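## Task

Pick up the small yellow sponge from the counter and set it down on the desk located in the room's opposite half. The task fails if the robot topples or is left leaning.

## Robot and tools

ROBOT. TidyBot++: a wheeled base (0.54 m long, 0.50 m wide, 0.38 m tall) on four powered casters, carrying a single seven-joint arm that ends in a two-finger gripper. The shoulder sits 0.12 m ahead of the base centre and 0.68 m above the floor. Link lengths: upper arm 0.42 m, forearm 0.31 m, wrist to hand point 0.31 m. Cameras: base_camera (fixed on the base, looking forward and down) and wrist_camera (on the hand, looking along it). The arm begins folded with the hand pointing down; folded, the hand juts up to 0.08 m beyond the base front.

FRAMES. Base frame: origin on the floor below the base centre, x forward, y left, z up, in metres. Odometry frame: the base frame as it was when the scene began. base_odometry gives x, y and heading (rad, left positive, -3.142 to 3.142); it counts wheel rotation, so slip shows as travel and drift builds over many moves. base_tilt is in degrees, positive when leaning forward or to the right.

move. One action per call, built from any of base, joints, target, plus optional speeds; all motions start at once.
- base: an object of offsets, not a pose, measured along the base's own axes from where the latest reported state put it. translate_m: metres, forward positive, -2 to 2. strafe_m: metres, left positive, -2 to 2. rotate_rad: radians, counter-clockwise positive, -6.3 to 6.3. A base move is cut off after 14 s.
- joints: an object of absolute targets by name, radians. joint_1_rad (any angle; turns the whole arm about vertical, positive is clockwise from above, the opposite sense to rotate_rad), joint_2_rad (shoulder, -2.249 to 2.249, 0 = upper arm vertical, positive leans forward), joint_3_rad (any angle), joint_4_rad (elbow, -2.579 to 2.579, 0 = straight; with joint_3_rad at 3.14 negative bends forward), joint_5_rad (any angle), joint_6_rad (wrist, -2.099 to 2.099; negative bends the hand forward in the usual posture), joint_7_rad (any angle; hand down, positive is counter-clockwise from above, 1.57 puts the fingers opening left and right). gripper_pos: 0 fully open to 1 fully closed; pad gap roughly 85 x (1 - gripper_pos) mm. Unbounded joints take the short way round, so turn in steps under half a turn.
- target: one list of seven numbers [x, y, z, qw, qx, qy, qz], an absolute hand pose in the base frame, metres plus a unit quaternion. The hand point lies midway between the finger pads; the hand z axis runs out along the fingers, and the fingers close along its y axis. With target, joints may only hold gripper_pos.
- speeds: caps for this action only. translate_m and strafe_m 0.05 to 0.5 m/s (when both are used, give the cap under just one), rotate_rad 0.1 to 1.57 rad/s.
- cameras: list of base_camera, wrist_camera or all; [] gives none.
- blocking: true or omitted waits until everything rests; false returns within about 0.5 s while motion continues.
A move with no action just reports state and images.

Other tools: wait(seconds 0 to 10, cameras); stop(cameras) brakes all running motions; zoom_image(camera, region [x0, y0, x1, y1] in pixels, at most 504 x 504) magnifies the latest image; read_manual(section "licences") only returns licence texts; finished_scene(scene 1 or 2) ends the current scene for good.

RESULTS. Status words per motion in base_status, joint_status, hand_status: done, moving, off_target (rested away from target, may still push), stopped, contact_stop, time_out, not_followed (target withheld), torque_fault, limit_stop_at_motor_heat. "joint command not followed" with "cause:" means a self-collision check blocked the arm; "pose unreachable" means a target was withheld. hand_pose is the measured hand pose; hand_target is where the commanded joint angles would place it. motor_effort is percent of maximum, peak in brackets. Also shown: joint_positions, Motor temperatures, on_its_own, ARM HIT, MOTOR HOT, and "pictures" naming image order. A refused call, or any stop you did not order, cancels the remaining move, wait and finished_scene calls in that reply.

HANDLING TIPS. After a target reports done, fix residual error by adding (wanted position - hand_pose) to your previous target's x, y, z. To keep the hand still, resend hand_target, not hand_pose. A carried object makes the arm sag; correct it the same way and never command a joint to its current reading while loaded. Pointing down, the hand reaches at most about 0.94 m up, and only close to the base. An object settling on a surface shows as hand_pose ceasing to drop. Out-of-reach targets wander for up to 10 s then time_out. The arm does not avoid furniture and keeps pushing when it hits something.

AVOID. Driving or turning while the arm is snagged at about 0.6 m height or higher, sideways swings with the arm stretched, or reaching far out from folded over nearby furniture: these can tip the robot. Backing off or pulling the arm in straightens a lean. Avoid hard hits that trip torque faults (arm frozen 10 s), holding the arm outstretched long enough to overheat motors, dropping or flinging objects, squeezing an object hard while it still rests on something, and slamming into things.

Each tool is called as name([rows], argument=value, ...), one row to a line, values as JSON.

## Session

I'll start by looking at the scene.

move()

Scene clock: 0.00 s.
Motor temperatures (°C): [33 33 32 26 35 37 49]
base_odometry: x=+0.000 y=+0.000 heading=+0.000
base_tilt: forward=+0.0 right=-0.2
base_status: not commanded
joint_positions: joint_1_rad=-0.021 joint_2_rad=-0.335 joint_3_rad=+3.146 joint_4_rad=-2.542 joint_5_rad=-0.005 joint_6_rad=-0.883 joint_7_rad=+1.555 gripper_pos=+0.000
joint_status: not commanded
motor_effort: joint_1_rad=+0 joint_2_rad=-3 joint_3_rad=+1 joint_4_rad=+14 joint_5_rad=-1 joint_6_rad=+0 joint_7_rad=-1
hand_pose: x=+0.2492 y=+0.0048 z=+0.5814 quat_wxyz=(-0.003, +1.000, -0.001, +0.025) (m; base frame)
hand_target: x=+0.2509 y=+0.0048 z=+0.5823 quat_wxyz=(-0.003, +1.000, -0.001, +0.027) (m; base frame)
hand_status: not commanded
pictures: base_camera, wrist_camera

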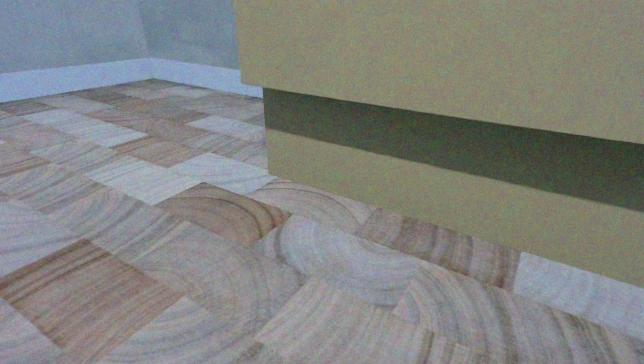

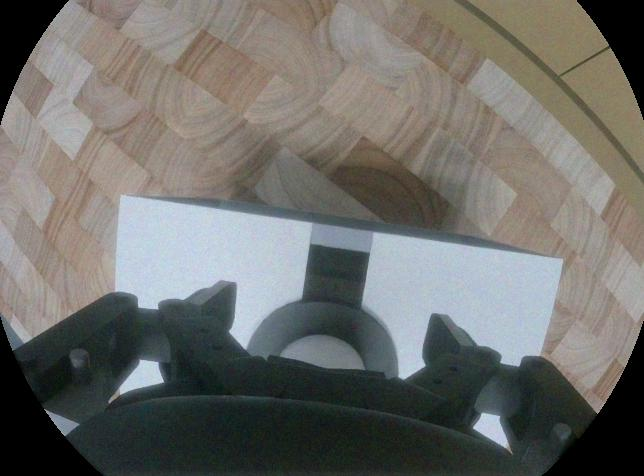

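move(joints={"joint_1_rad": 0.0, "joint_2_rad": -0.9, "joint_3_rad": 3.14, "joint_4_rad": -2.0, "joint_5_rad": 0.0, "joint_6_rad": -0.4, "joint_7_rad": 1.57}, base={"rotate_rad": -0.45})

Scene clock: 20.17 s.
Motor temperatures (°C): [33 33 32 26 35 37 49]
move: done
base_odometry: x=+0.000 y=+0.000 heading=-0.449
base_tilt: forward=+0.0 right=-0.2
base_status: done
joint_positions: joint_1_rad=-0.018 joint_2_rad=-0.893 joint_3_rad=+3.146 joint_4_rad=-2.021 joint_5_rad=-0.005 joint_6_rad=-0.446 joint_7_rad=+1.555 gripper_pos=+0.000
joint_status: all done
motor_effort: joint_1_rad=+0(1) joint_2_rad=+8(11) joint_3_rad=+2(2) joint_4_rad=+22(22) joint_5_rad=-1(3) joint_6_rad=+9(9) joint_7_rad=-1(2)
hand_pose: x=+0.3866 y=+0.0045 z=+1.0791 quat_wxyz=(-0.014, +0.708, -0.002, +0.706) (m; base frame)
hand_target: x=+0.3801 y=+0.0021 z=+1.1080 quat_wxyz=(+0.000, +0.682, +0.001, +0.732) (m; base frame)
hand_status: not commanded
pictures: base_camera, wrist_camera
camera_calibration:
wrist_camera: T_world_to_cam=[[0.100419, -0.985199, 0.138923, -0.176751], [-0.0778159, -0.146978, -0.986074, 1.14184], [0.991898, 0.0882102, -0.0914235, -0.143555], [0, 0, 0, 1]] pos_world=[0.248995, 0.00635327, 1.13737]

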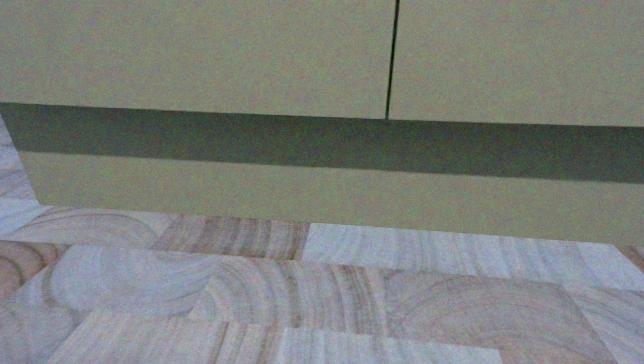

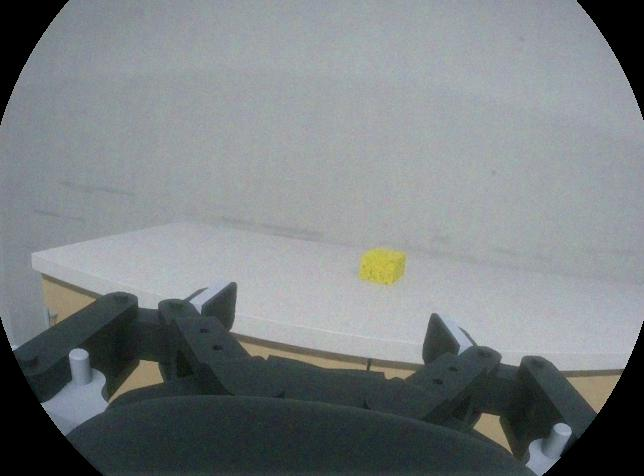

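zoom_image(camera="wrist_camera", region=[230, 160, 520, 400])

Scaled by 1.738.

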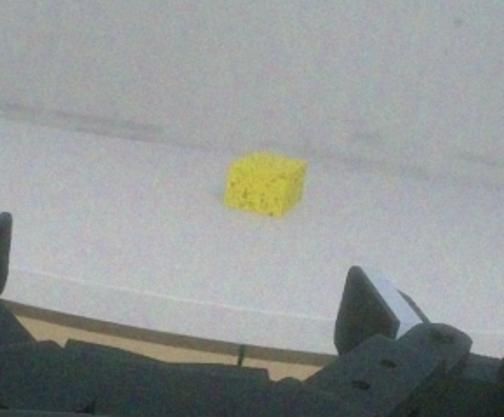

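move(joints={"joint_1_rad": 0.0, "joint_2_rad": 0.0, "joint_3_rad": 3.14, "joint_4_rad": -1.15, "joint_5_rad": 0.0, "joint_6_rad": -1.0, "joint_7_rad": 1.57}, cameras=["wrist_camera"])

zoom_image(camera="wrist_camera", region=[200, 50, 500, 300])

Scene clock: 52.07 s.
Motor temperatures (°C): [33 33 32 27 35 38 49]
move: done
base_odometry: x=+0.000 y=+0.000 heading=-0.449
base_tilt: forward=+0.1 right=-0.2
base_status: not commanded
joint_positions: joint_1_rad=-0.018 joint_2_rad=-0.005 joint_3_rad=+3.146 joint_4_rad=-1.178 joint_5_rad=-0.005 joint_6_rad=-0.949 joint_7_rad=+1.555 gripper_pos=+0.000
joint_status: all done
motor_effort: joint_1_rad=+0(1) joint_2_rad=-22(24) joint_3_rad=+1(2) joint_4_rad=+21(23) joint_5_rad=-1(2) joint_6_rad=+7(10) joint_7_rad=-1(2)
hand_pose: x=+0.6720 y=+0.0097 z=+1.0609 quat_wxyz=(-0.009, +0.873, -0.001, +0.488) (m; base frame)
hand_target: x=+0.6664 y=+0.0022 z=+1.0606 quat_wxyz=(-0.001, +0.880, +0.000, +0.476) (m; base frame)
hand_status: not commanded
pictures: wrist_camera
camera_calibration:
wrist_camera: T_world_to_cam=[[0.162739, -0.983639, 0.0772627, -0.174158], [-0.579565, -0.158672, -0.79933, 1.28604], [0.798512, 0.0853035, -0.595905, 0.236362], [0, 0, 0, 1]] pos_world=[0.58495, 0.0125885, 1.18228]

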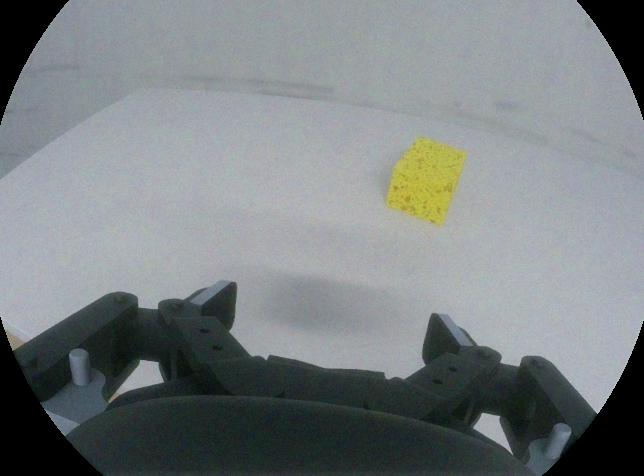

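Scaled by 1.680.

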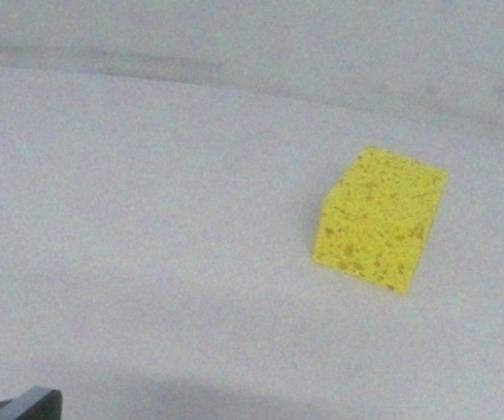

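move(base={"translate_m": 0.10, "strafe_m": -0.12}, speeds={"translate_m": 0.2}, cameras=["wrist_camera", "base_camera"])

zoom_image(camera="wrist_camera", region=[200, 50, 500, 300])

Scene clock: 71.83 s.
Motor temperatures (°C): [33 33 32 27 35 38 49]
move: done
base_odometry: x=+0.038 y=-0.152 heading=-0.449
base_tilt: forward=+0.1 right=-0.2
base_status: done
joint_positions: joint_1_rad=-0.012 joint_2_rad=-0.002 joint_3_rad=+3.146 joint_4_rad=-1.176 joint_5_rad=-0.005 joint_6_rad=-0.952 joint_7_rad=+1.555 gripper_pos=+0.000
joint_status: not commanded
motor_effort: joint_1_rad=+1(3) joint_2_rad=-22(25) joint_3_rad=+1(3) joint_4_rad=+21(22) joint_5_rad=-1(2) joint_6_rad=+8(8) joint_7_rad=-1(1)
hand_pose: x=+0.6725 y=+0.0063 z=+1.0599 quat_wxyz=(-0.008, +0.874, -0.004, +0.486) (m; base frame)
hand_target: x=+0.6664 y=+0.0022 z=+1.0606 quat_wxyz=(-0.001, +0.880, +0.000, +0.476) (m; base frame)
hand_status: not commanded
pictures: base_camera, wrist_camera
camera_calibration:
wrist_camera: T_world_to_cam=[[0.156959, -0.984621, 0.0767127, -0.173076], [-0.583226, -0.155096, -0.797366, 1.28543], [0.797002, 0.080413, -0.5986, 0.239624], [0, 0, 0, 1]] pos_world=[0.58588, 0.00968189, 1.18167]

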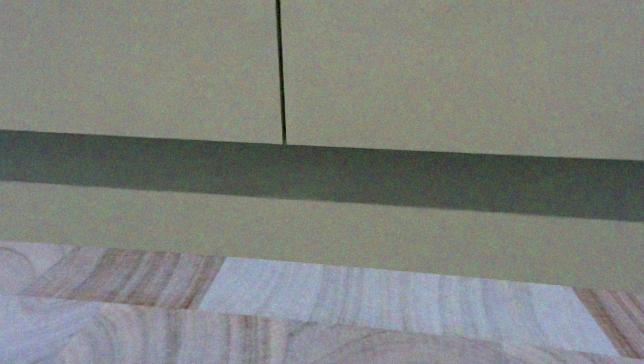

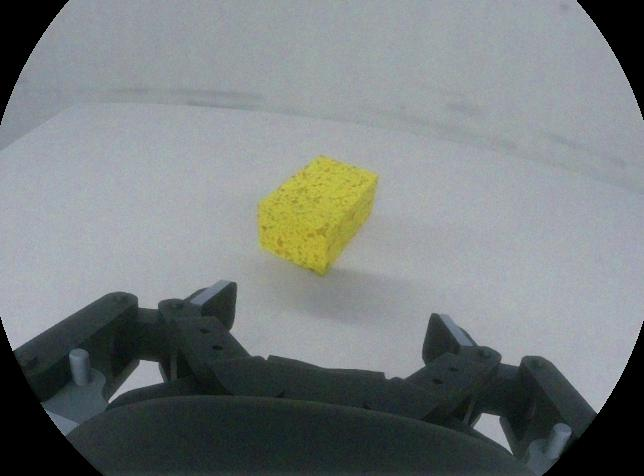

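Scaled by 1.680.

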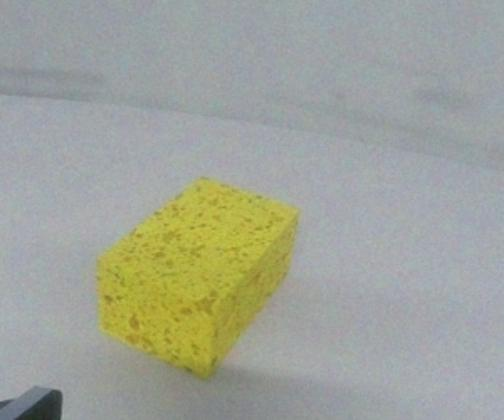

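move(joints={"joint_1_rad": 0.31, "joint_2_rad": 0.07, "joint_3_rad": 3.14, "joint_4_rad": -0.73, "joint_5_rad": 0.0, "joint_6_rad": -1.64, "joint_7_rad": 1.57}, cameras=[])

move(base={"translate_m": 0.19, "strafe_m": 0.23}, speeds={"translate_m": 0.2})

zoom_image(camera="wrist_camera", region=[172, 50, 472, 350])

Scene clock: 114.37 s.
Motor temperatures (°C): [33 33 32 27 35 38 49]
move: done
base_odometry: x=+0.038 y=-0.152 heading=-0.449
base_tilt: forward=+0.0 right=-0.2
base_status: not commanded
joint_positions: joint_1_rad=+0.293 joint_2_rad=+0.055 joint_3_rad=+3.146 joint_4_rad=-0.754 joint_5_rad=-0.005 joint_6_rad=-1.589 joint_7_rad=+1.555 gripper_pos=+0.000
joint_status: all done
motor_effort: joint_1_rad=+0(1) joint_2_rad=-21(24) joint_3_rad=+1(2) joint_4_rad=+17(22) joint_5_rad=-1(2) joint_6_rad=+6(8) joint_7_rad=-1(2)
hand_pose: x=+0.5609 y=-0.1325 z=+1.0896 quat_wxyz=(+0.049, +0.921, -0.144, +0.360) (m; base frame)
hand_target: x=+0.5537 y=-0.1371 z=+1.0828 quat_wxyz=(+0.053, +0.928, -0.145, +0.340) (m; base frame)
hand_status: not commanded
pictures: none
No camera images: "cameras" was empty.

Scene clock: 116.60 s.
Motor temperatures (°C): [33 33 32 27 35 38 49]
move: done
base_odometry: x=+0.309 y=-0.027 heading=-0.449
base_tilt: forward=+0.0 right=-0.2
base_status: done
joint_positions: joint_1_rad=+0.299 joint_2_rad=+0.061 joint_3_rad=+3.146 joint_4_rad=-0.753 joint_5_rad=-0.005 joint_6_rad=-1.592 joint_7_rad=+1.555 gripper_pos=+0.000
joint_status: not commanded
motor_effort: joint_1_rad=+1(2) joint_2_rad=-20(22) joint_3_rad=+1(2) joint_4_rad=+16(17) joint_5_rad=-1(2) joint_6_rad=+6(6) joint_7_rad=-1(1)
hand_pose: x=+0.5620 y=-0.1356 z=+1.0865 quat_wxyz=(+0.049, +0.922, -0.147, +0.356) (m; base frame)
hand_target: x=+0.5537 y=-0.1371 z=+1.0828 quat_wxyz=(+0.053, +0.928, -0.145, +0.340) (m; base frame)
hand_status: not commanded
pictures: base_camera, wrist_camera
camera_calibration:
wrist_camera: T_world_to_cam=[[-0.133658, -0.990455, 0.0336761, -0.0881702], [-0.792227, 0.0863689, -0.604084, 1.16033], [0.595409, -0.10742, -0.796209, 0.657553], [0, 0, 0, 1]] pos_world=[0.51595, -0.116911, 1.22746]

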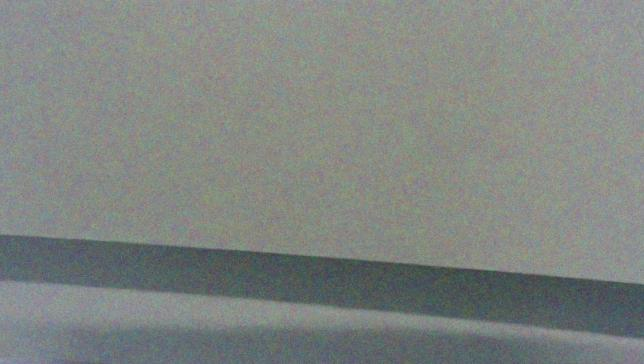

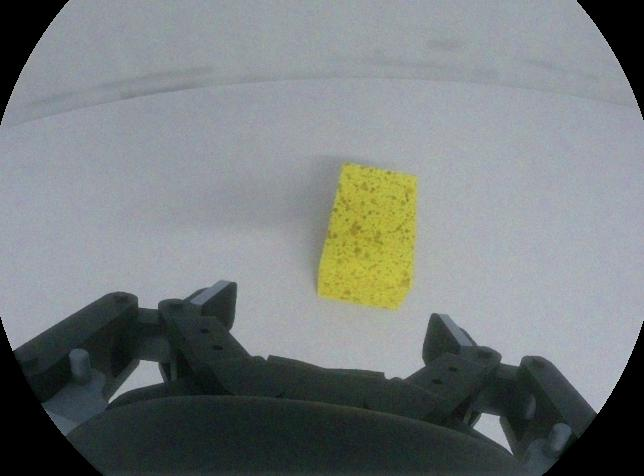

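Scaled by 1.680.

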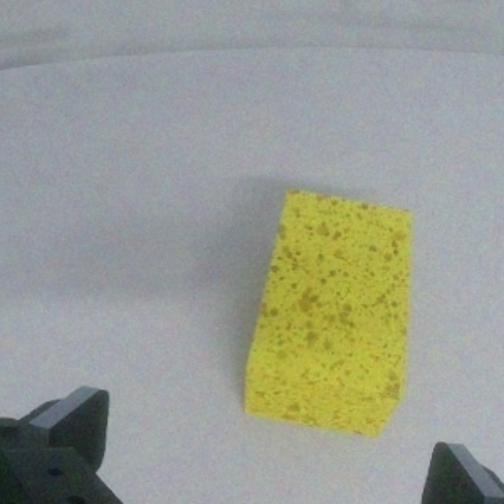

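move(base={"translate_m": 0.045, "strafe_m": -0.015}, speeds={"translate_m": 0.1}, joints={"joint_1_rad": 0.339}, cameras=["wrist_camera"])

zoom_image(camera="wrist_camera", region=[172, 50, 472, 350])

Scene clock: 182.03 s.
Motor temperatures (°C): [33 33 32 27 35 38 49]
move: done
base_odometry: x=+0.344 y=-0.060 heading=-0.449
base_tilt: forward=+0.0 right=-0.2
base_status: done
joint_positions: joint_1_rad=+0.326 joint_2_rad=+0.071 joint_3_rad=+3.146 joint_4_rad=-0.751 joint_5_rad=-0.005 joint_6_rad=-1.595 joint_7_rad=+1.555 gripper_pos=+0.000
joint_status: all done
motor_effort: joint_1_rad=+0(1) joint_2_rad=-21(24) joint_3_rad=+1(2) joint_4_rad=+17(18) joint_5_rad=-1(2) joint_6_rad=+6(6) joint_7_rad=-1(1)
hand_pose: x=+0.5612 y=-0.1488 z=+1.0823 quat_wxyz=(+0.054, +0.921, -0.160, +0.350) (m; base frame)
hand_target: x=+0.5496 y=-0.1497 z=+1.0828 quat_wxyz=(+0.058, +0.926, -0.158, +0.339) (m; base frame)
hand_status: not commanded
pictures: wrist_camera
camera_calibration:
wrist_camera: T_world_to_cam=[[-0.160693, -0.986486, 0.0319854, -0.0837031], [-0.795368, 0.110235, -0.596019, 1.15488], [0.584438, -0.121216, -0.802333, 0.663978], [0, 0, 0, 1]] pos_world=[0.517048, -0.129396, 1.22374]

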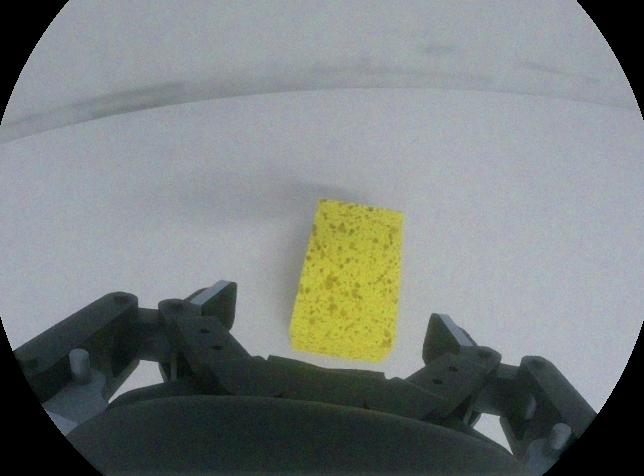

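Scaled by 1.680.

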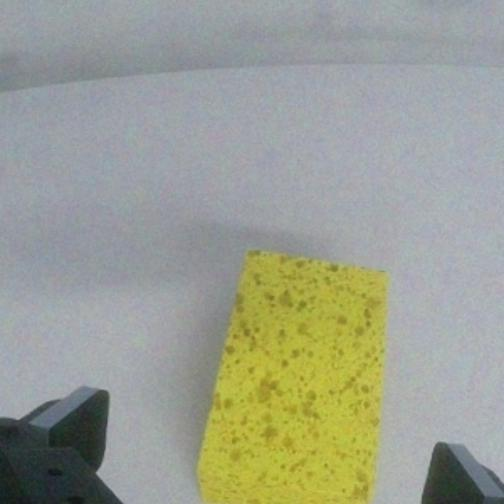

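move(joints={"joint_1_rad": 0.349, "joint_2_rad": 0.132, "joint_3_rad": 3.14, "joint_4_rad": -0.791, "joint_5_rad": 0.0, "joint_6_rad": -1.554, "joint_7_rad": 1.57}, cameras=["wrist_camera"])

Scene clock: 196.23 s.
Motor temperatures (°C): [33 33 32 27 35 38 49]
move: done
base_odometry: x=+0.344 y=-0.060 heading=-0.449
base_tilt: forward=+0.1 right=-0.2
base_status: not commanded
joint_positions: joint_1_rad=+0.332 joint_2_rad=+0.133 joint_3_rad=+3.146 joint_4_rad=-0.787 joint_5_rad=-0.005 joint_6_rad=-1.571 joint_7_rad=+1.555 gripper_pos=+0.000
joint_status: all done
motor_effort: joint_1_rad=+0(1) joint_2_rad=-23(27) joint_3_rad=+0(1) joint_4_rad=+17(19) joint_5_rad=-1(2) joint_6_rad=+5(7) joint_7_rad=-1(2)
hand_pose: x=+0.5867 y=-0.1604 z=+1.0415 quat_wxyz=(+0.049, +0.933, -0.165, +0.316) (m; base frame)
hand_target: x=+0.5877 y=-0.1684 z=+1.0436 quat_wxyz=(+0.056, +0.931, -0.164, +0.321) (m; base frame)
hand_status: not commanded
pictures: wrist_camera
camera_calibration:
wrist_camera: T_world_to_cam=[[-0.164454, -0.986189, 0.0196534, -0.0745879], [-0.834416, 0.128464, -0.535954, 1.11541], [0.526027, -0.104539, -0.844019, 0.695274], [0, 0, 0, 1]] pos_world=[0.552715, -0.144164, 1.1861]

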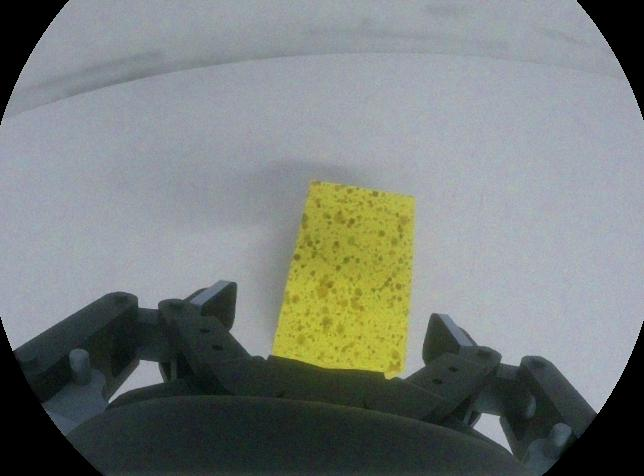

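move(joints={"joint_1_rad": 0.357, "joint_2_rad": 0.235, "joint_3_rad": 3.14, "joint_4_rad": -0.735, "joint_5_rad": 0.0, "joint_6_rad": -1.6, "joint_7_rad": 1.57}, cameras=["wrist_camera"])

Scene clock: 206.73 s.
Motor temperatures (°C): [33 33 32 27 35 38 49]
move: done
base_odometry: x=+0.344 y=-0.060 heading=-0.449
base_tilt: forward=+0.1 right=-0.2
base_status: not commanded
joint_positions: joint_1_rad=+0.339 joint_2_rad=+0.238 joint_3_rad=+3.146 joint_4_rad=-0.756 joint_5_rad=-0.005 joint_6_rad=-1.571 joint_7_rad=+1.555 gripper_pos=+0.000
joint_status: all done
motor_effort: joint_1_rad=+0(1) joint_2_rad=-29(32) joint_3_rad=+1(1) joint_4_rad=+18(19) joint_5_rad=-1(2) joint_6_rad=+5(6) joint_7_rad=-1(3)
hand_pose: x=+0.6214 y=-0.1762 z=+1.0012 quat_wxyz=(+0.045, +0.944, -0.170, +0.281) (m; base frame)
hand_target: x=+0.6123 y=-0.1818 z=+1.0069 quat_wxyz=(+0.050, +0.944, -0.170, +0.278) (m; base frame)
hand_status: not commanded
pictures: wrist_camera
camera_calibration:
wrist_camera: T_world_to_cam=[[-0.170251, -0.985372, 0.00747907, -0.0677778], [-0.868661, 0.146494, -0.473252, 1.08647], [0.465234, -0.0870684, -0.880895, 0.719115], [0, 0, 0, 1]] pos_world=[0.597674, -0.163335, 1.14814]

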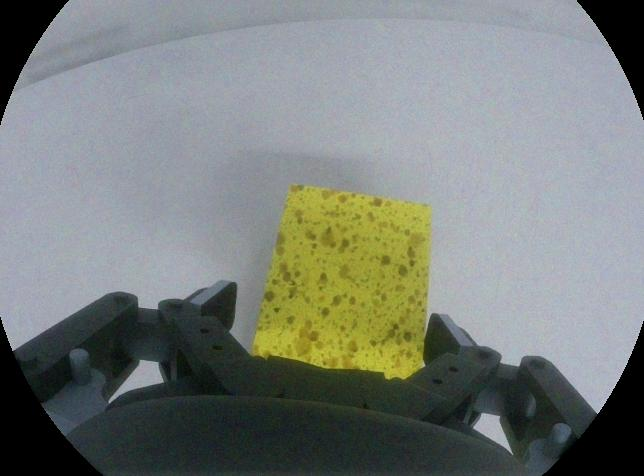

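zoom_image(camera="wrist_camera", region=[180, 170, 480, 400])

Scaled by 1.680.

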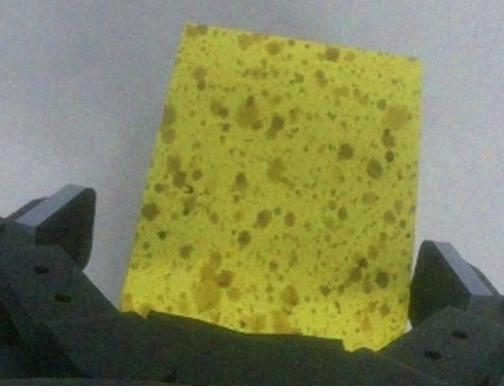

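move(joints={"joint_1_rad": 0.371, "joint_2_rad": 0.235, "joint_3_rad": 3.14, "joint_4_rad": -0.735, "joint_5_rad": 0.0, "joint_6_rad": -1.62, "joint_7_rad": 1.57}, cameras=["wrist_camera"])

zoom_image(camera="wrist_camera", region=[180, 170, 480, 400])

Scene clock: 227.50 s.
Motor temperatures (°C): [33 33 32 27 35 38 49]
move: done
base_odometry: x=+0.344 y=-0.060 heading=-0.449
base_tilt: forward=+0.1 right=-0.2
base_status: not commanded
joint_positions: joint_1_rad=+0.356 joint_2_rad=+0.238 joint_3_rad=+3.146 joint_4_rad=-0.756 joint_5_rad=-0.005 joint_6_rad=-1.583 joint_7_rad=+1.555 gripper_pos=+0.000
joint_status: all done
motor_effort: joint_1_rad=+0(2) joint_2_rad=-28(29) joint_3_rad=+0(1) joint_4_rad=+18(19) joint_5_rad=-1(1) joint_6_rad=+5(5) joint_7_rad=-1(1)
hand_pose: x=+0.6154 y=-0.1835 z=+0.9991 quat_wxyz=(+0.046, +0.944, -0.178, +0.275) (m; base frame)
hand_target: x=+0.6047 y=-0.1868 z=+1.0036 quat_wxyz=(+0.050, +0.946, -0.177, +0.268) (m; base frame)
hand_status: not commanded
pictures: wrist_camera
camera_calibration:
wrist_camera: T_world_to_cam=[[-0.186564, -0.982428, 0.00544909, -0.0633089], [-0.871517, 0.162937, -0.462503, 1.07533], [0.453488, -0.0910353, -0.886601, 0.731704], [0, 0, 0, 1]] pos_world=[0.593539, -0.170796, 1.14642]

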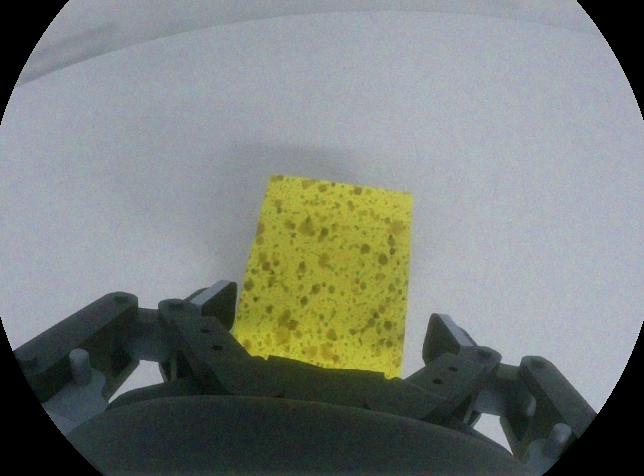

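Scaled by 1.680.

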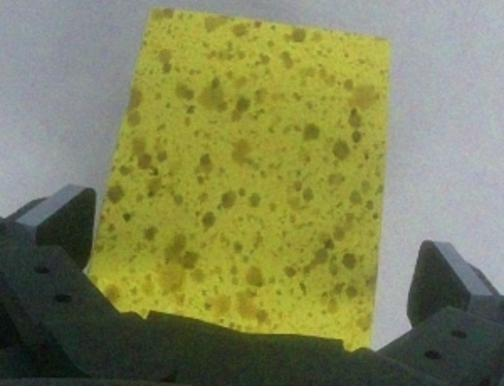

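move(joints={"joint_1_rad": 0.359, "joint_2_rad": 0.235, "joint_3_rad": 3.14, "joint_4_rad": -0.735, "joint_5_rad": 0.0, "joint_6_rad": -1.62, "joint_7_rad": 1.57}, cameras=["wrist_camera"])

zoom_image(camera="wrist_camera", region=[180, 170, 480, 400])

Scene clock: 231.17 s.
Motor temperatures (°C): [33 33 32 27 35 38 49]
move: done
base_odometry: x=+0.344 y=-0.060 heading=-0.449
base_tilt: forward=+0.1 right=-0.2
base_status: not commanded
joint_positions: joint_1_rad=+0.355 joint_2_rad=+0.238 joint_3_rad=+3.146 joint_4_rad=-0.756 joint_5_rad=-0.005 joint_6_rad=-1.583 joint_7_rad=+1.555 gripper_pos=+0.000
joint_status: all done
motor_effort: joint_1_rad=+0(1) joint_2_rad=-28(29) joint_3_rad=+1(1) joint_4_rad=+18(18) joint_5_rad=-1(2) joint_6_rad=+5(5) joint_7_rad=-1(2)
hand_pose: x=+0.6154 y=-0.1834 z=+0.9991 quat_wxyz=(+0.046, +0.944, -0.178, +0.275) (m; base frame)
hand_target: x=+0.6069 y=-0.1809 z=+1.0036 quat_wxyz=(+0.048, +0.947, -0.171, +0.268) (m; base frame)
hand_status: not commanded
pictures: wrist_camera
camera_calibration:
wrist_camera: T_world_to_cam=[[-0.186434, -0.982453, 0.00540706, -0.0632432], [-0.871544, 0.162842, -0.462487, 1.07529], [0.453491, -0.0909359, -0.88661, 0.731739], [0, 0, 0, 1]] pos_world=[0.593538, -0.170696, 1.14642]

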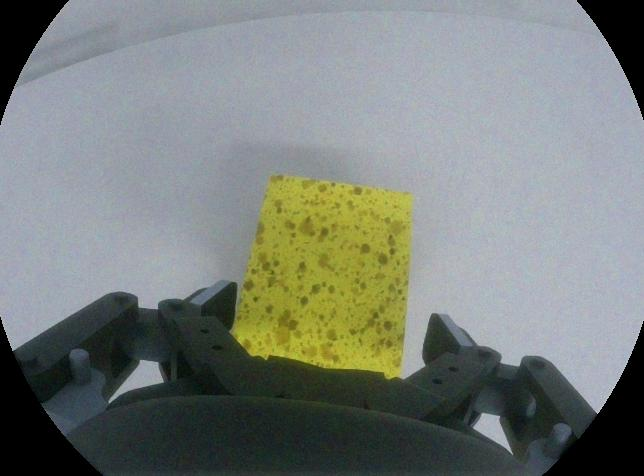

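Scaled by 1.680.

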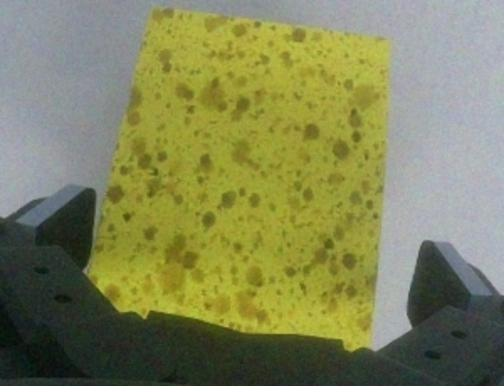

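move(joints={"joint_1_rad": 0.334, "joint_2_rad": 0.235, "joint_3_rad": 3.14, "joint_4_rad": -0.735, "joint_5_rad": 0.0, "joint_6_rad": -1.62, "joint_7_rad": 1.57}, cameras=["wrist_camera"])

zoom_image(camera="wrist_camera", region=[180, 170, 480, 400])

Scene clock: 235.20 s.
Motor temperatures (°C): [33 33 32 27 35 38 49]
move: done
base_odometry: x=+0.344 y=-0.060 heading=-0.449
base_tilt: forward=+0.1 right=-0.2
base_status: not commanded
joint_positions: joint_1_rad=+0.343 joint_2_rad=+0.238 joint_3_rad=+3.146 joint_4_rad=-0.756 joint_5_rad=-0.005 joint_6_rad=-1.583 joint_7_rad=+1.555 gripper_pos=+0.000
joint_status: all done
motor_effort: joint_1_rad=+0(1) joint_2_rad=-29(30) joint_3_rad=+0(1) joint_4_rad=+18(18) joint_5_rad=-2(2) joint_6_rad=+5(5) joint_7_rad=-1(1)
hand_pose: x=+0.6176 y=-0.1773 z=+0.9991 quat_wxyz=(+0.044, +0.945, -0.173, +0.275) (m; base frame)
hand_target: x=+0.6113 y=-0.1687 z=+1.0036 quat_wxyz=(+0.045, +0.949, -0.160, +0.269) (m; base frame)
hand_status: not commanded
pictures: wrist_camera
camera_calibration:
wrist_camera: T_world_to_cam=[[-0.174355, -0.984668, 0.00543083, -0.0647071], [-0.873461, 0.152113, -0.462523, 1.07556], [0.454605, -0.085387, -0.886591, 0.73156], [0, 0, 0, 1]] pos_world=[0.595607, -0.164856, 1.14642]

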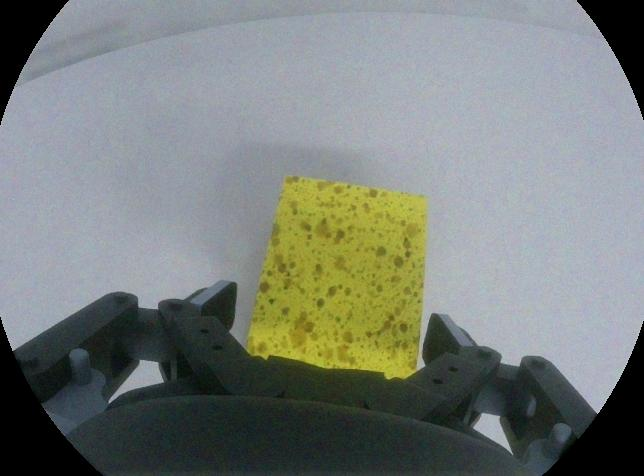

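Scaled by 1.680.

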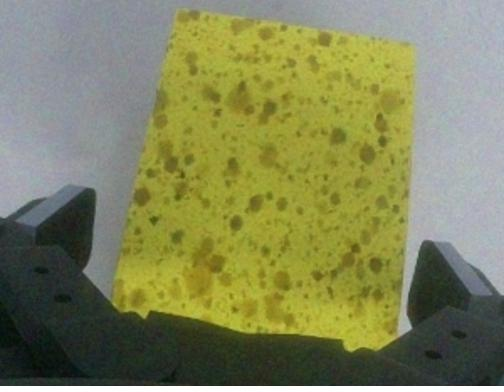

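move(joints={"joint_1_rad": 0.362, "joint_2_rad": 0.256, "joint_3_rad": 3.14, "joint_4_rad": -0.76, "joint_5_rad": 0.0, "joint_6_rad": -1.62, "joint_7_rad": 1.57}, cameras=["wrist_camera"])

zoom_image(camera="wrist_camera", region=[180, 170, 480, 400])

Scene clock: 245.63 s.
Motor temperatures (°C): [33 33 32 27 35 38 49]
move: done
base_odometry: x=+0.344 y=-0.060 heading=-0.449
base_tilt: forward=+0.1 right=-0.2
base_status: not commanded
joint_positions: joint_1_rad=+0.355 joint_2_rad=+0.248 joint_3_rad=+3.146 joint_4_rad=-0.762 joint_5_rad=-0.005 joint_6_rad=-1.583 joint_7_rad=+1.555 gripper_pos=+0.000
joint_status: all done
motor_effort: joint_1_rad=+0(2) joint_2_rad=-29(30) joint_3_rad=+0(2) joint_4_rad=+18(19) joint_5_rad=+0(3) joint_6_rad=+4(5) joint_7_rad=-1(2)
hand_pose: x=+0.6178 y=-0.1840 z=+0.9914 quat_wxyz=(+0.045, +0.946, -0.178, +0.267) (m; base frame)
hand_target: x=+0.6102 y=-0.1839 z=+0.9821 quat_wxyz=(+0.045, +0.952, -0.174, +0.246) (m; base frame)
hand_status: not commanded
pictures: wrist_camera
camera_calibration:
wrist_camera: T_world_to_cam=[[-0.185836, -0.982577, 0.00275653, -0.061085], [-0.878262, 0.164848, -0.448867, 1.06501], [0.440592, -0.0858366, -0.893594, 0.73956], [0, 0, 0, 1]] pos_world=[0.598165, -0.172104, 1.13908]

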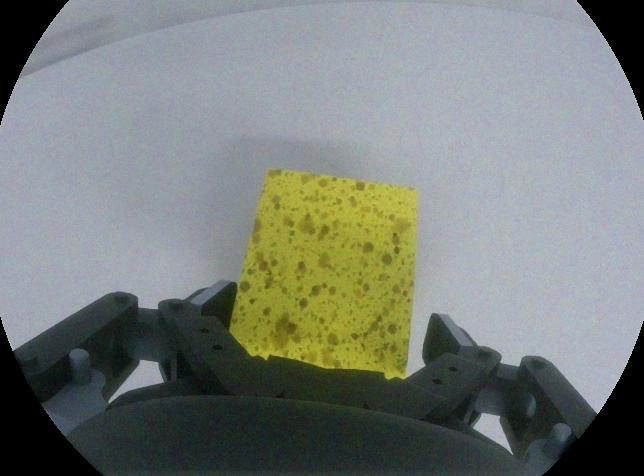

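Scaled by 1.680.

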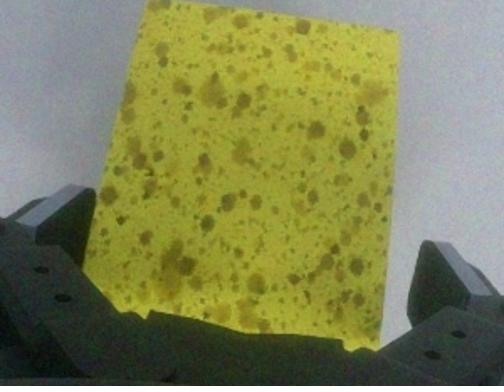

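move(joints={"joint_1_rad": 0.337, "joint_2_rad": 0.256, "joint_3_rad": 3.14, "joint_4_rad": -0.76, "joint_5_rad": 0.0, "joint_6_rad": -1.62, "joint_7_rad": 1.57}, cameras=["wrist_camera"])

zoom_image(camera="wrist_camera", region=[180, 170, 480, 400])

Scene clock: 254.80 s.
Motor temperatures (°C): [33 33 32 27 35 38 49]
move: done
base_odometry: x=+0.344 y=-0.060 heading=-0.449
base_tilt: forward=+0.1 right=-0.2
base_status: not commanded
joint_positions: joint_1_rad=+0.345 joint_2_rad=+0.248 joint_3_rad=+3.146 joint_4_rad=-0.762 joint_5_rad=-0.005 joint_6_rad=-1.583 joint_7_rad=+1.555 gripper_pos=+0.000
joint_status: all done
motor_effort: joint_1_rad=+0(1) joint_2_rad=-29(30) joint_3_rad=+0(1) joint_4_rad=+18(19) joint_5_rad=-1(1) joint_6_rad=+4(5) joint_7_rad=-1(2)
hand_pose: x=+0.6196 y=-0.1789 z=+0.9914 quat_wxyz=(+0.043, +0.947, -0.174, +0.267) (m; base frame)
hand_target: x=+0.6147 y=-0.1715 z=+0.9821 quat_wxyz=(+0.041, +0.955, -0.162, +0.247) (m; base frame)
hand_status: not commanded
pictures: wrist_camera
camera_calibration:
wrist_camera: T_world_to_cam=[[-0.175847, -0.984414, 0.00280009, -0.0622754], [-0.879889, 0.155899, -0.448877, 1.06516], [0.441444, -0.0813972, -0.893589, 0.739471], [0, 0, 0, 1]] pos_world=[0.599839, -0.167171, 1.13908]

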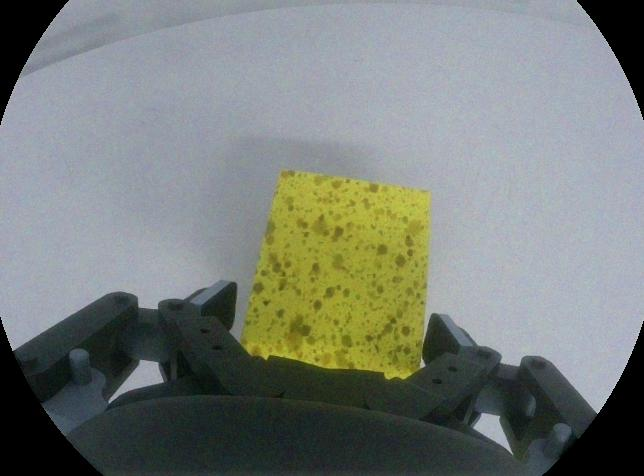

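Scaled by 1.680.

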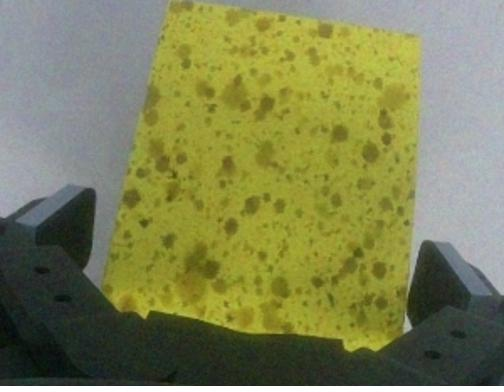

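move(joints={"joint_2_rad": 0.272, "joint_4_rad": -0.775}, cameras=["wrist_camera"])

zoom_image(camera="wrist_camera", region=[180, 170, 480, 400])

Scene clock: 258.77 s.
Motor temperatures (°C): [33 33 32 27 35 38 49]
move: done
base_odometry: x=+0.344 y=-0.060 heading=-0.449
base_tilt: forward=+0.0 right=-0.2
base_status: not commanded
joint_positions: joint_1_rad=+0.345 joint_2_rad=+0.262 joint_3_rad=+3.146 joint_4_rad=-0.770 joint_5_rad=-0.005 joint_6_rad=-1.583 joint_7_rad=+1.555 gripper_pos=+0.000
joint_status: all done
motor_effort: joint_1_rad=+0(1) joint_2_rad=-30(31) joint_3_rad=+1(1) joint_4_rad=+18(19) joint_5_rad=-1(2) joint_6_rad=+4(5) joint_7_rad=-1(1)
hand_pose: x=+0.6231 y=-0.1801 z=+0.9802 quat_wxyz=(+0.041, +0.950, -0.174, +0.257) (m; base frame)
hand_target: x=+0.6175 y=-0.1725 z=+0.9675 quat_wxyz=(+0.039, +0.958, -0.163, +0.232) (m; base frame)
hand_status: not commanded
pictures: wrist_camera
camera_calibration:
wrist_camera: T_world_to_cam=[[-0.175838, -0.984418, -0.00109504, -0.0590655], [-0.889306, 0.159326, -0.428661, 1.04999], [0.422156, -0.0744012, -0.903465, 0.750673], [0, 0, 0, 1]] pos_world=[0.606479, -0.169586, 1.12823]

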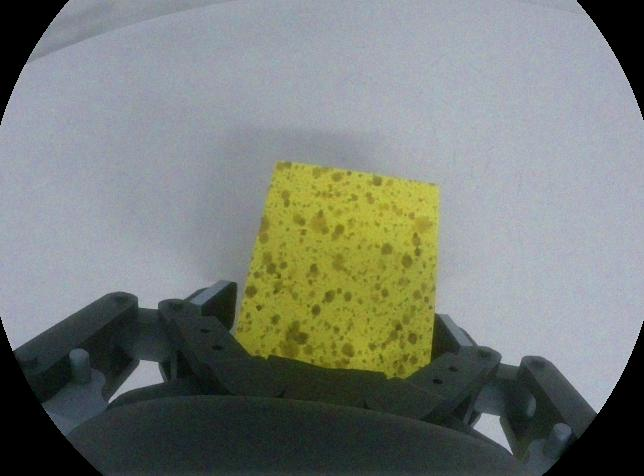

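Scaled by 1.680.

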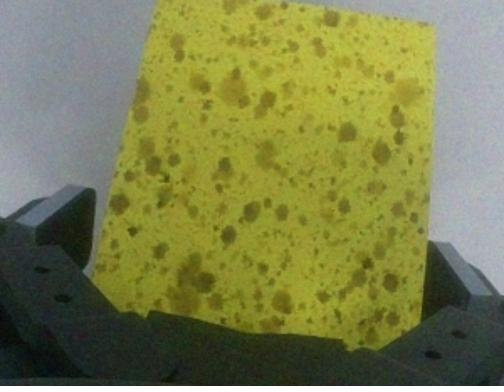

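move(joints={"gripper_pos": 0.25}, cameras=["wrist_camera"])

zoom_image(camera="wrist_camera", region=[180, 170, 480, 400])

Scene clock: 261.97 s.
Motor temperatures (°C): [33 33 32 27 35 38 49]
move: done
base_odometry: x=+0.344 y=-0.060 heading=-0.449
base_tilt: forward=+0.1 right=-0.2
base_status: not commanded
joint_positions: joint_1_rad=+0.345 joint_2_rad=+0.262 joint_3_rad=+3.146 joint_4_rad=-0.770 joint_5_rad=-0.005 joint_6_rad=-1.583 joint_7_rad=+1.555 gripper_pos=+0.247
joint_status: all done
motor_effort: joint_1_rad=+0(1) joint_2_rad=-26(30) joint_3_rad=+0(1) joint_4_rad=+17(18) joint_5_rad=-1(2) joint_6_rad=+4(4) joint_7_rad=-1(1)
hand_pose: x=+0.6230 y=-0.1801 z=+0.9803 quat_wxyz=(+0.041, +0.950, -0.174, +0.257) (m; base frame)
hand_target: x=+0.6175 y=-0.1725 z=+0.9675 quat_wxyz=(+0.039, +0.958, -0.163, +0.232) (m; base frame)
hand_status: not commanded
pictures: wrist_camera
camera_calibration:
wrist_camera: T_world_to_cam=[[-0.175785, -0.984428, -0.00101949, -0.0592021], [-0.889183, 0.159221, -0.428954, 1.05023], [0.422437, -0.074497, -0.903326, 0.750554], [0, 0, 0, 1]] pos_world=[0.606378, -0.169585, 1.12843]

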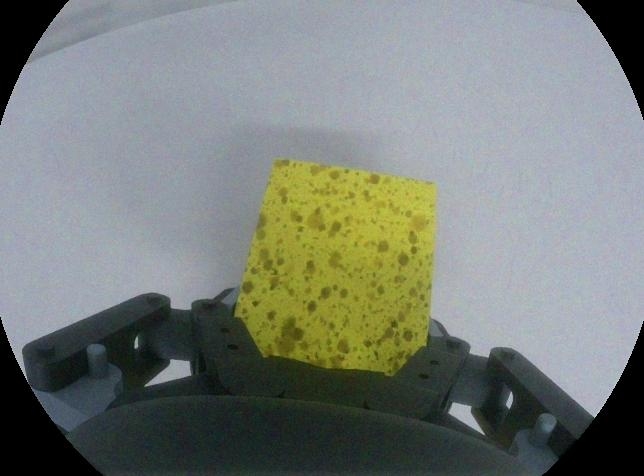

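Scaled by 1.680.

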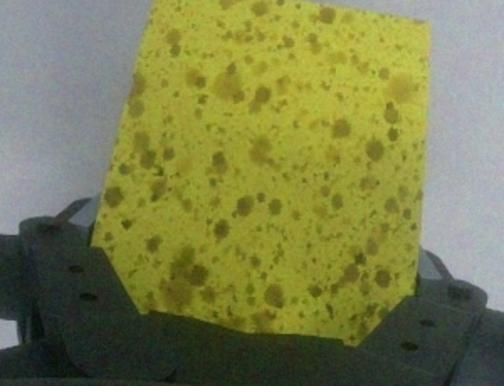

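move(joints={"gripper_pos": 0.33}, cameras=["wrist_camera"])

zoom_image(camera="wrist_camera", region=[180, 170, 480, 400])

Scene clock: 266.13 s.
Motor temperatures (°C): [33 33 32 27 35 38 49]
move: done
base_odometry: x=+0.344 y=-0.060 heading=-0.449
base_tilt: forward=+0.0 right=-0.2
base_status: not commanded
joint_positions: joint_1_rad=+0.345 joint_2_rad=+0.260 joint_3_rad=+3.146 joint_4_rad=-0.770 joint_5_rad=-0.005 joint_6_rad=-1.583 joint_7_rad=+1.555 gripper_pos=+0.306
joint_status: all done
motor_effort: joint_1_rad=+1(1) joint_2_rad=-25(26) joint_3_rad=+1(1) joint_4_rad=+16(16) joint_5_rad=-1(1) joint_6_rad=+4(4) joint_7_rad=-1(1)
hand_pose: x=+0.6225 y=-0.1799 z=+0.9814 quat_wxyz=(+0.042, +0.949, -0.174, +0.258) (m; base frame)
hand_target: x=+0.6175 y=-0.1725 z=+0.9675 quat_wxyz=(+0.039, +0.958, -0.163, +0.232) (m; base frame)
hand_status: not commanded
pictures: wrist_camera
camera_calibration:
wrist_camera: T_world_to_cam=[[-0.175769, -0.984431, -0.000688777, -0.0594294], [-0.888368, 0.158918, -0.430752, 1.05138], [0.424155, -0.0751008, -0.90247, 0.749714], [0, 0, 0, 1]] pos_world=[0.605575, -0.169284, 1.12944]

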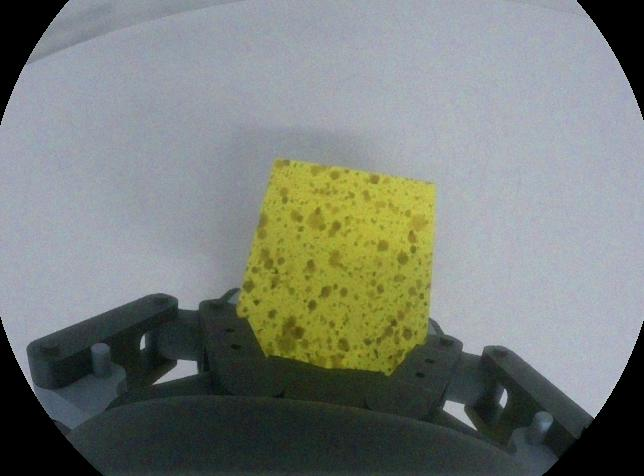

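Scaled by 1.680.

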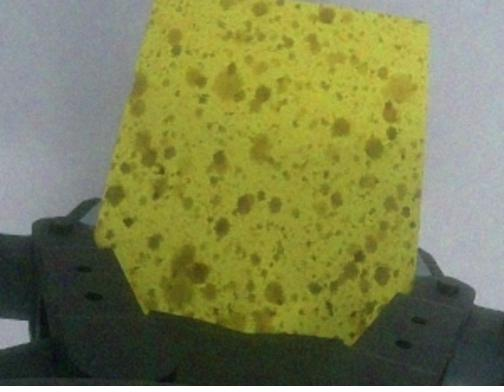

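move(joints={"gripper_pos": 0.42}, cameras=[])

move(joints={"joint_2_rad": 0.20, "joint_4_rad": -0.775}, cameras=["wrist_camera"])

Scene clock: 272.37 s.
Motor temperatures (°C): [33 33 32 27 35 38 49]
move: off_target
base_odometry: x=+0.344 y=-0.060 heading=-0.449
base_tilt: forward=+0.1 right=-0.2
base_status: not commanded
joint_positions: joint_1_rad=+0.345 joint_2_rad=+0.260 joint_3_rad=+3.146 joint_4_rad=-0.770 joint_5_rad=-0.005 joint_6_rad=-1.583 joint_7_rad=+1.555 gripper_pos=+0.306
joint_status: gripper_pos off_target (ended at +0.306, target +0.420)
motor_effort: joint_1_rad=+1(1) joint_2_rad=-25(25) joint_3_rad=+1(1) joint_4_rad=+15(15) joint_5_rad=-1(2) joint_6_rad=+4(4) joint_7_rad=-1(1)
hand_pose: x=+0.6225 y=-0.1799 z=+0.9814 quat_wxyz=(+0.042, +0.949, -0.174, +0.258) (m; base frame)
hand_target: x=+0.6175 y=-0.1725 z=+0.9675 quat_wxyz=(+0.039, +0.958, -0.163, +0.232) (m; base frame)
hand_status: not commanded
pictures: none
No camera images: "cameras" was empty.

Scene clock: 273.37 s.
Motor temperatures (°C): [33 33 32 27 35 38 49]
move: done
base_odometry: x=+0.344 y=-0.060 heading=-0.449
base_tilt: forward=+0.1 right=-0.2
base_status: not commanded
joint_positions: joint_1_rad=+0.345 joint_2_rad=+0.218 joint_3_rad=+3.146 joint_4_rad=-0.777 joint_5_rad=-0.005 joint_6_rad=-1.583 joint_7_rad=+1.555 gripper_pos=+0.307
joint_status: all done
motor_effort: joint_1_rad=+1(1) joint_2_rad=-28(32) joint_3_rad=+1(1) joint_4_rad=+18(20) joint_5_rad=+0(2) joint_6_rad=+5(5) joint_7_rad=-1(1)
hand_pose: x=+0.6097 y=-0.1753 z=+1.0003 quat_wxyz=(+0.044, +0.945, -0.173, +0.274) (m; base frame)
hand_target: x=+0.5968 y=-0.1653 z=+1.0047 quat_wxyz=(+0.045, +0.949, -0.161, +0.266) (m; base frame)
hand_status: not commanded
pictures: wrist_camera
camera_calibration:
wrist_camera: T_world_to_cam=[[-0.175905, -0.984394, 0.00499684, -0.0627365], [-0.873866, 0.153814, -0.461194, 1.0681], [0.453228, -0.0854931, -0.887285, 0.73787], [0, 0, 0, 1]] pos_world=[0.587914, -0.162962, 1.14761]

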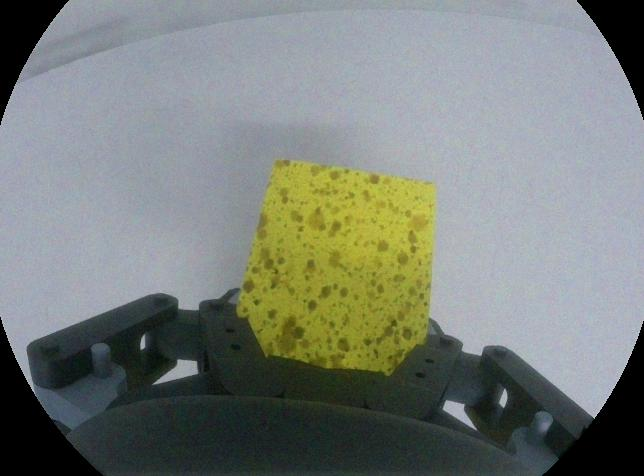

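move(joints={"joint_1_rad": 0.337, "joint_2_rad": 0.05, "joint_3_rad": 3.14, "joint_4_rad": -0.78, "joint_5_rad": 0.0, "joint_6_rad": -1.62, "joint_7_rad": 1.57}, cameras=["wrist_camera"])

move(base={"translate_m": -0.4}, joints={"joint_1_rad": 0.0, "joint_2_rad": -0.6, "joint_3_rad": 3.14, "joint_4_rad": -1.4, "joint_5_rad": 0.0, "joint_6_rad": -1.29, "joint_7_rad": 1.57}, cameras=["wrist_camera"])

Scene clock: 288.23 s.
Motor temperatures (°C): [33 34 32 27 35 38 49]
move: done
base_odometry: x=+0.344 y=-0.060 heading=-0.449
base_tilt: forward=+0.0 right=-0.2
base_status: not commanded
joint_positions: joint_1_rad=+0.345 joint_2_rad=+0.050 joint_3_rad=+3.146 joint_4_rad=-0.779 joint_5_rad=-0.005 joint_6_rad=-1.583 joint_7_rad=+1.555 gripper_pos=+0.307
joint_status: all done
motor_effort: joint_1_rad=+0(1) joint_2_rad=-21(31) joint_3_rad=+0(2) joint_4_rad=+17(20) joint_5_rad=-1(2) joint_6_rad=+6(7) joint_7_rad=-1(3)
hand_pose: x=+0.5525 y=-0.1548 z=+1.0822 quat_wxyz=(+0.057, +0.919, -0.169, +0.352) (m; base frame)
hand_target: x=+0.5458 y=-0.1474 z=+1.0744 quat_wxyz=(+0.056, +0.928, -0.157, +0.334) (m; base frame)
hand_status: not commanded
pictures: wrist_camera
camera_calibration:
wrist_camera: T_world_to_cam=[[-0.178788, -0.983347, 0.0325997, -0.0811518], [-0.790644, 0.123873, -0.599614, 1.15195], [0.585591, -0.132978, -0.799625, 0.662903], [0, 0, 0, 1]] pos_world=[0.508087, -0.134345, 1.22345]

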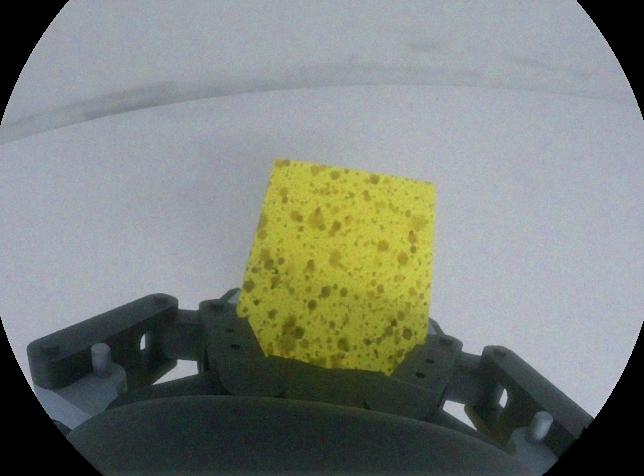

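Scene clock: 290.47 s.
Motor temperatures (°C): [33 34 32 27 35 38 49]
move: done
base_odometry: x=-0.017 y=+0.114 heading=-0.448
base_tilt: forward=+0.0 right=-0.2
base_status: done
joint_positions: joint_1_rad=+0.018 joint_2_rad=-0.606 joint_3_rad=+3.146 joint_4_rad=-1.391 joint_5_rad=-0.005 joint_6_rad=-1.334 joint_7_rad=+1.555 gripper_pos=+0.307
joint_status: all done
motor_effort: joint_1_rad=+1(2) joint_2_rad=+3(26) joint_3_rad=+1(2) joint_4_rad=+17(20) joint_5_rad=+0(2) joint_6_rad=+7(9) joint_7_rad=-1(2)
hand_pose: x=+0.3674 y=-0.0038 z=+1.0876 quat_wxyz=(-0.002, +0.872, -0.016, +0.489) (m; base frame)
hand_target: x=+0.3772 y=+0.0021 z=+1.0936 quat_wxyz=(+0.000, +0.865, +0.000, +0.502) (m; base frame)
hand_status: not commanded
pictures: wrist_camera
camera_calibration:
wrist_camera: T_world_to_cam=[[0.129303, -0.988683, 0.0760653, -0.126445], [-0.582053, -0.137779, -0.801393, 1.13202], [0.802804, 0.0593487, -0.593282, 0.492135], [0, 0, 0, 1]] pos_world=[0.280158, 0.0017468, 1.20879]

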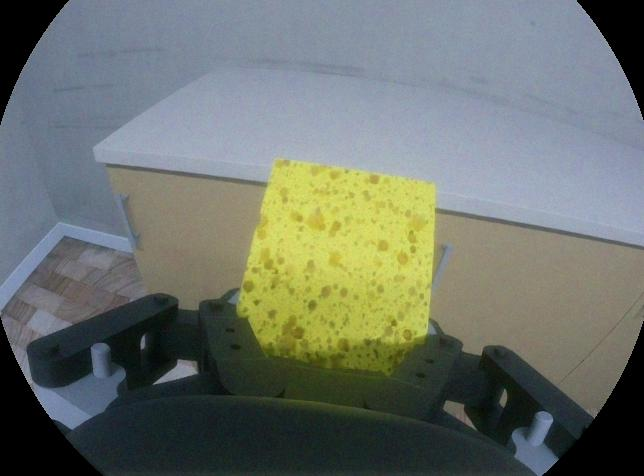

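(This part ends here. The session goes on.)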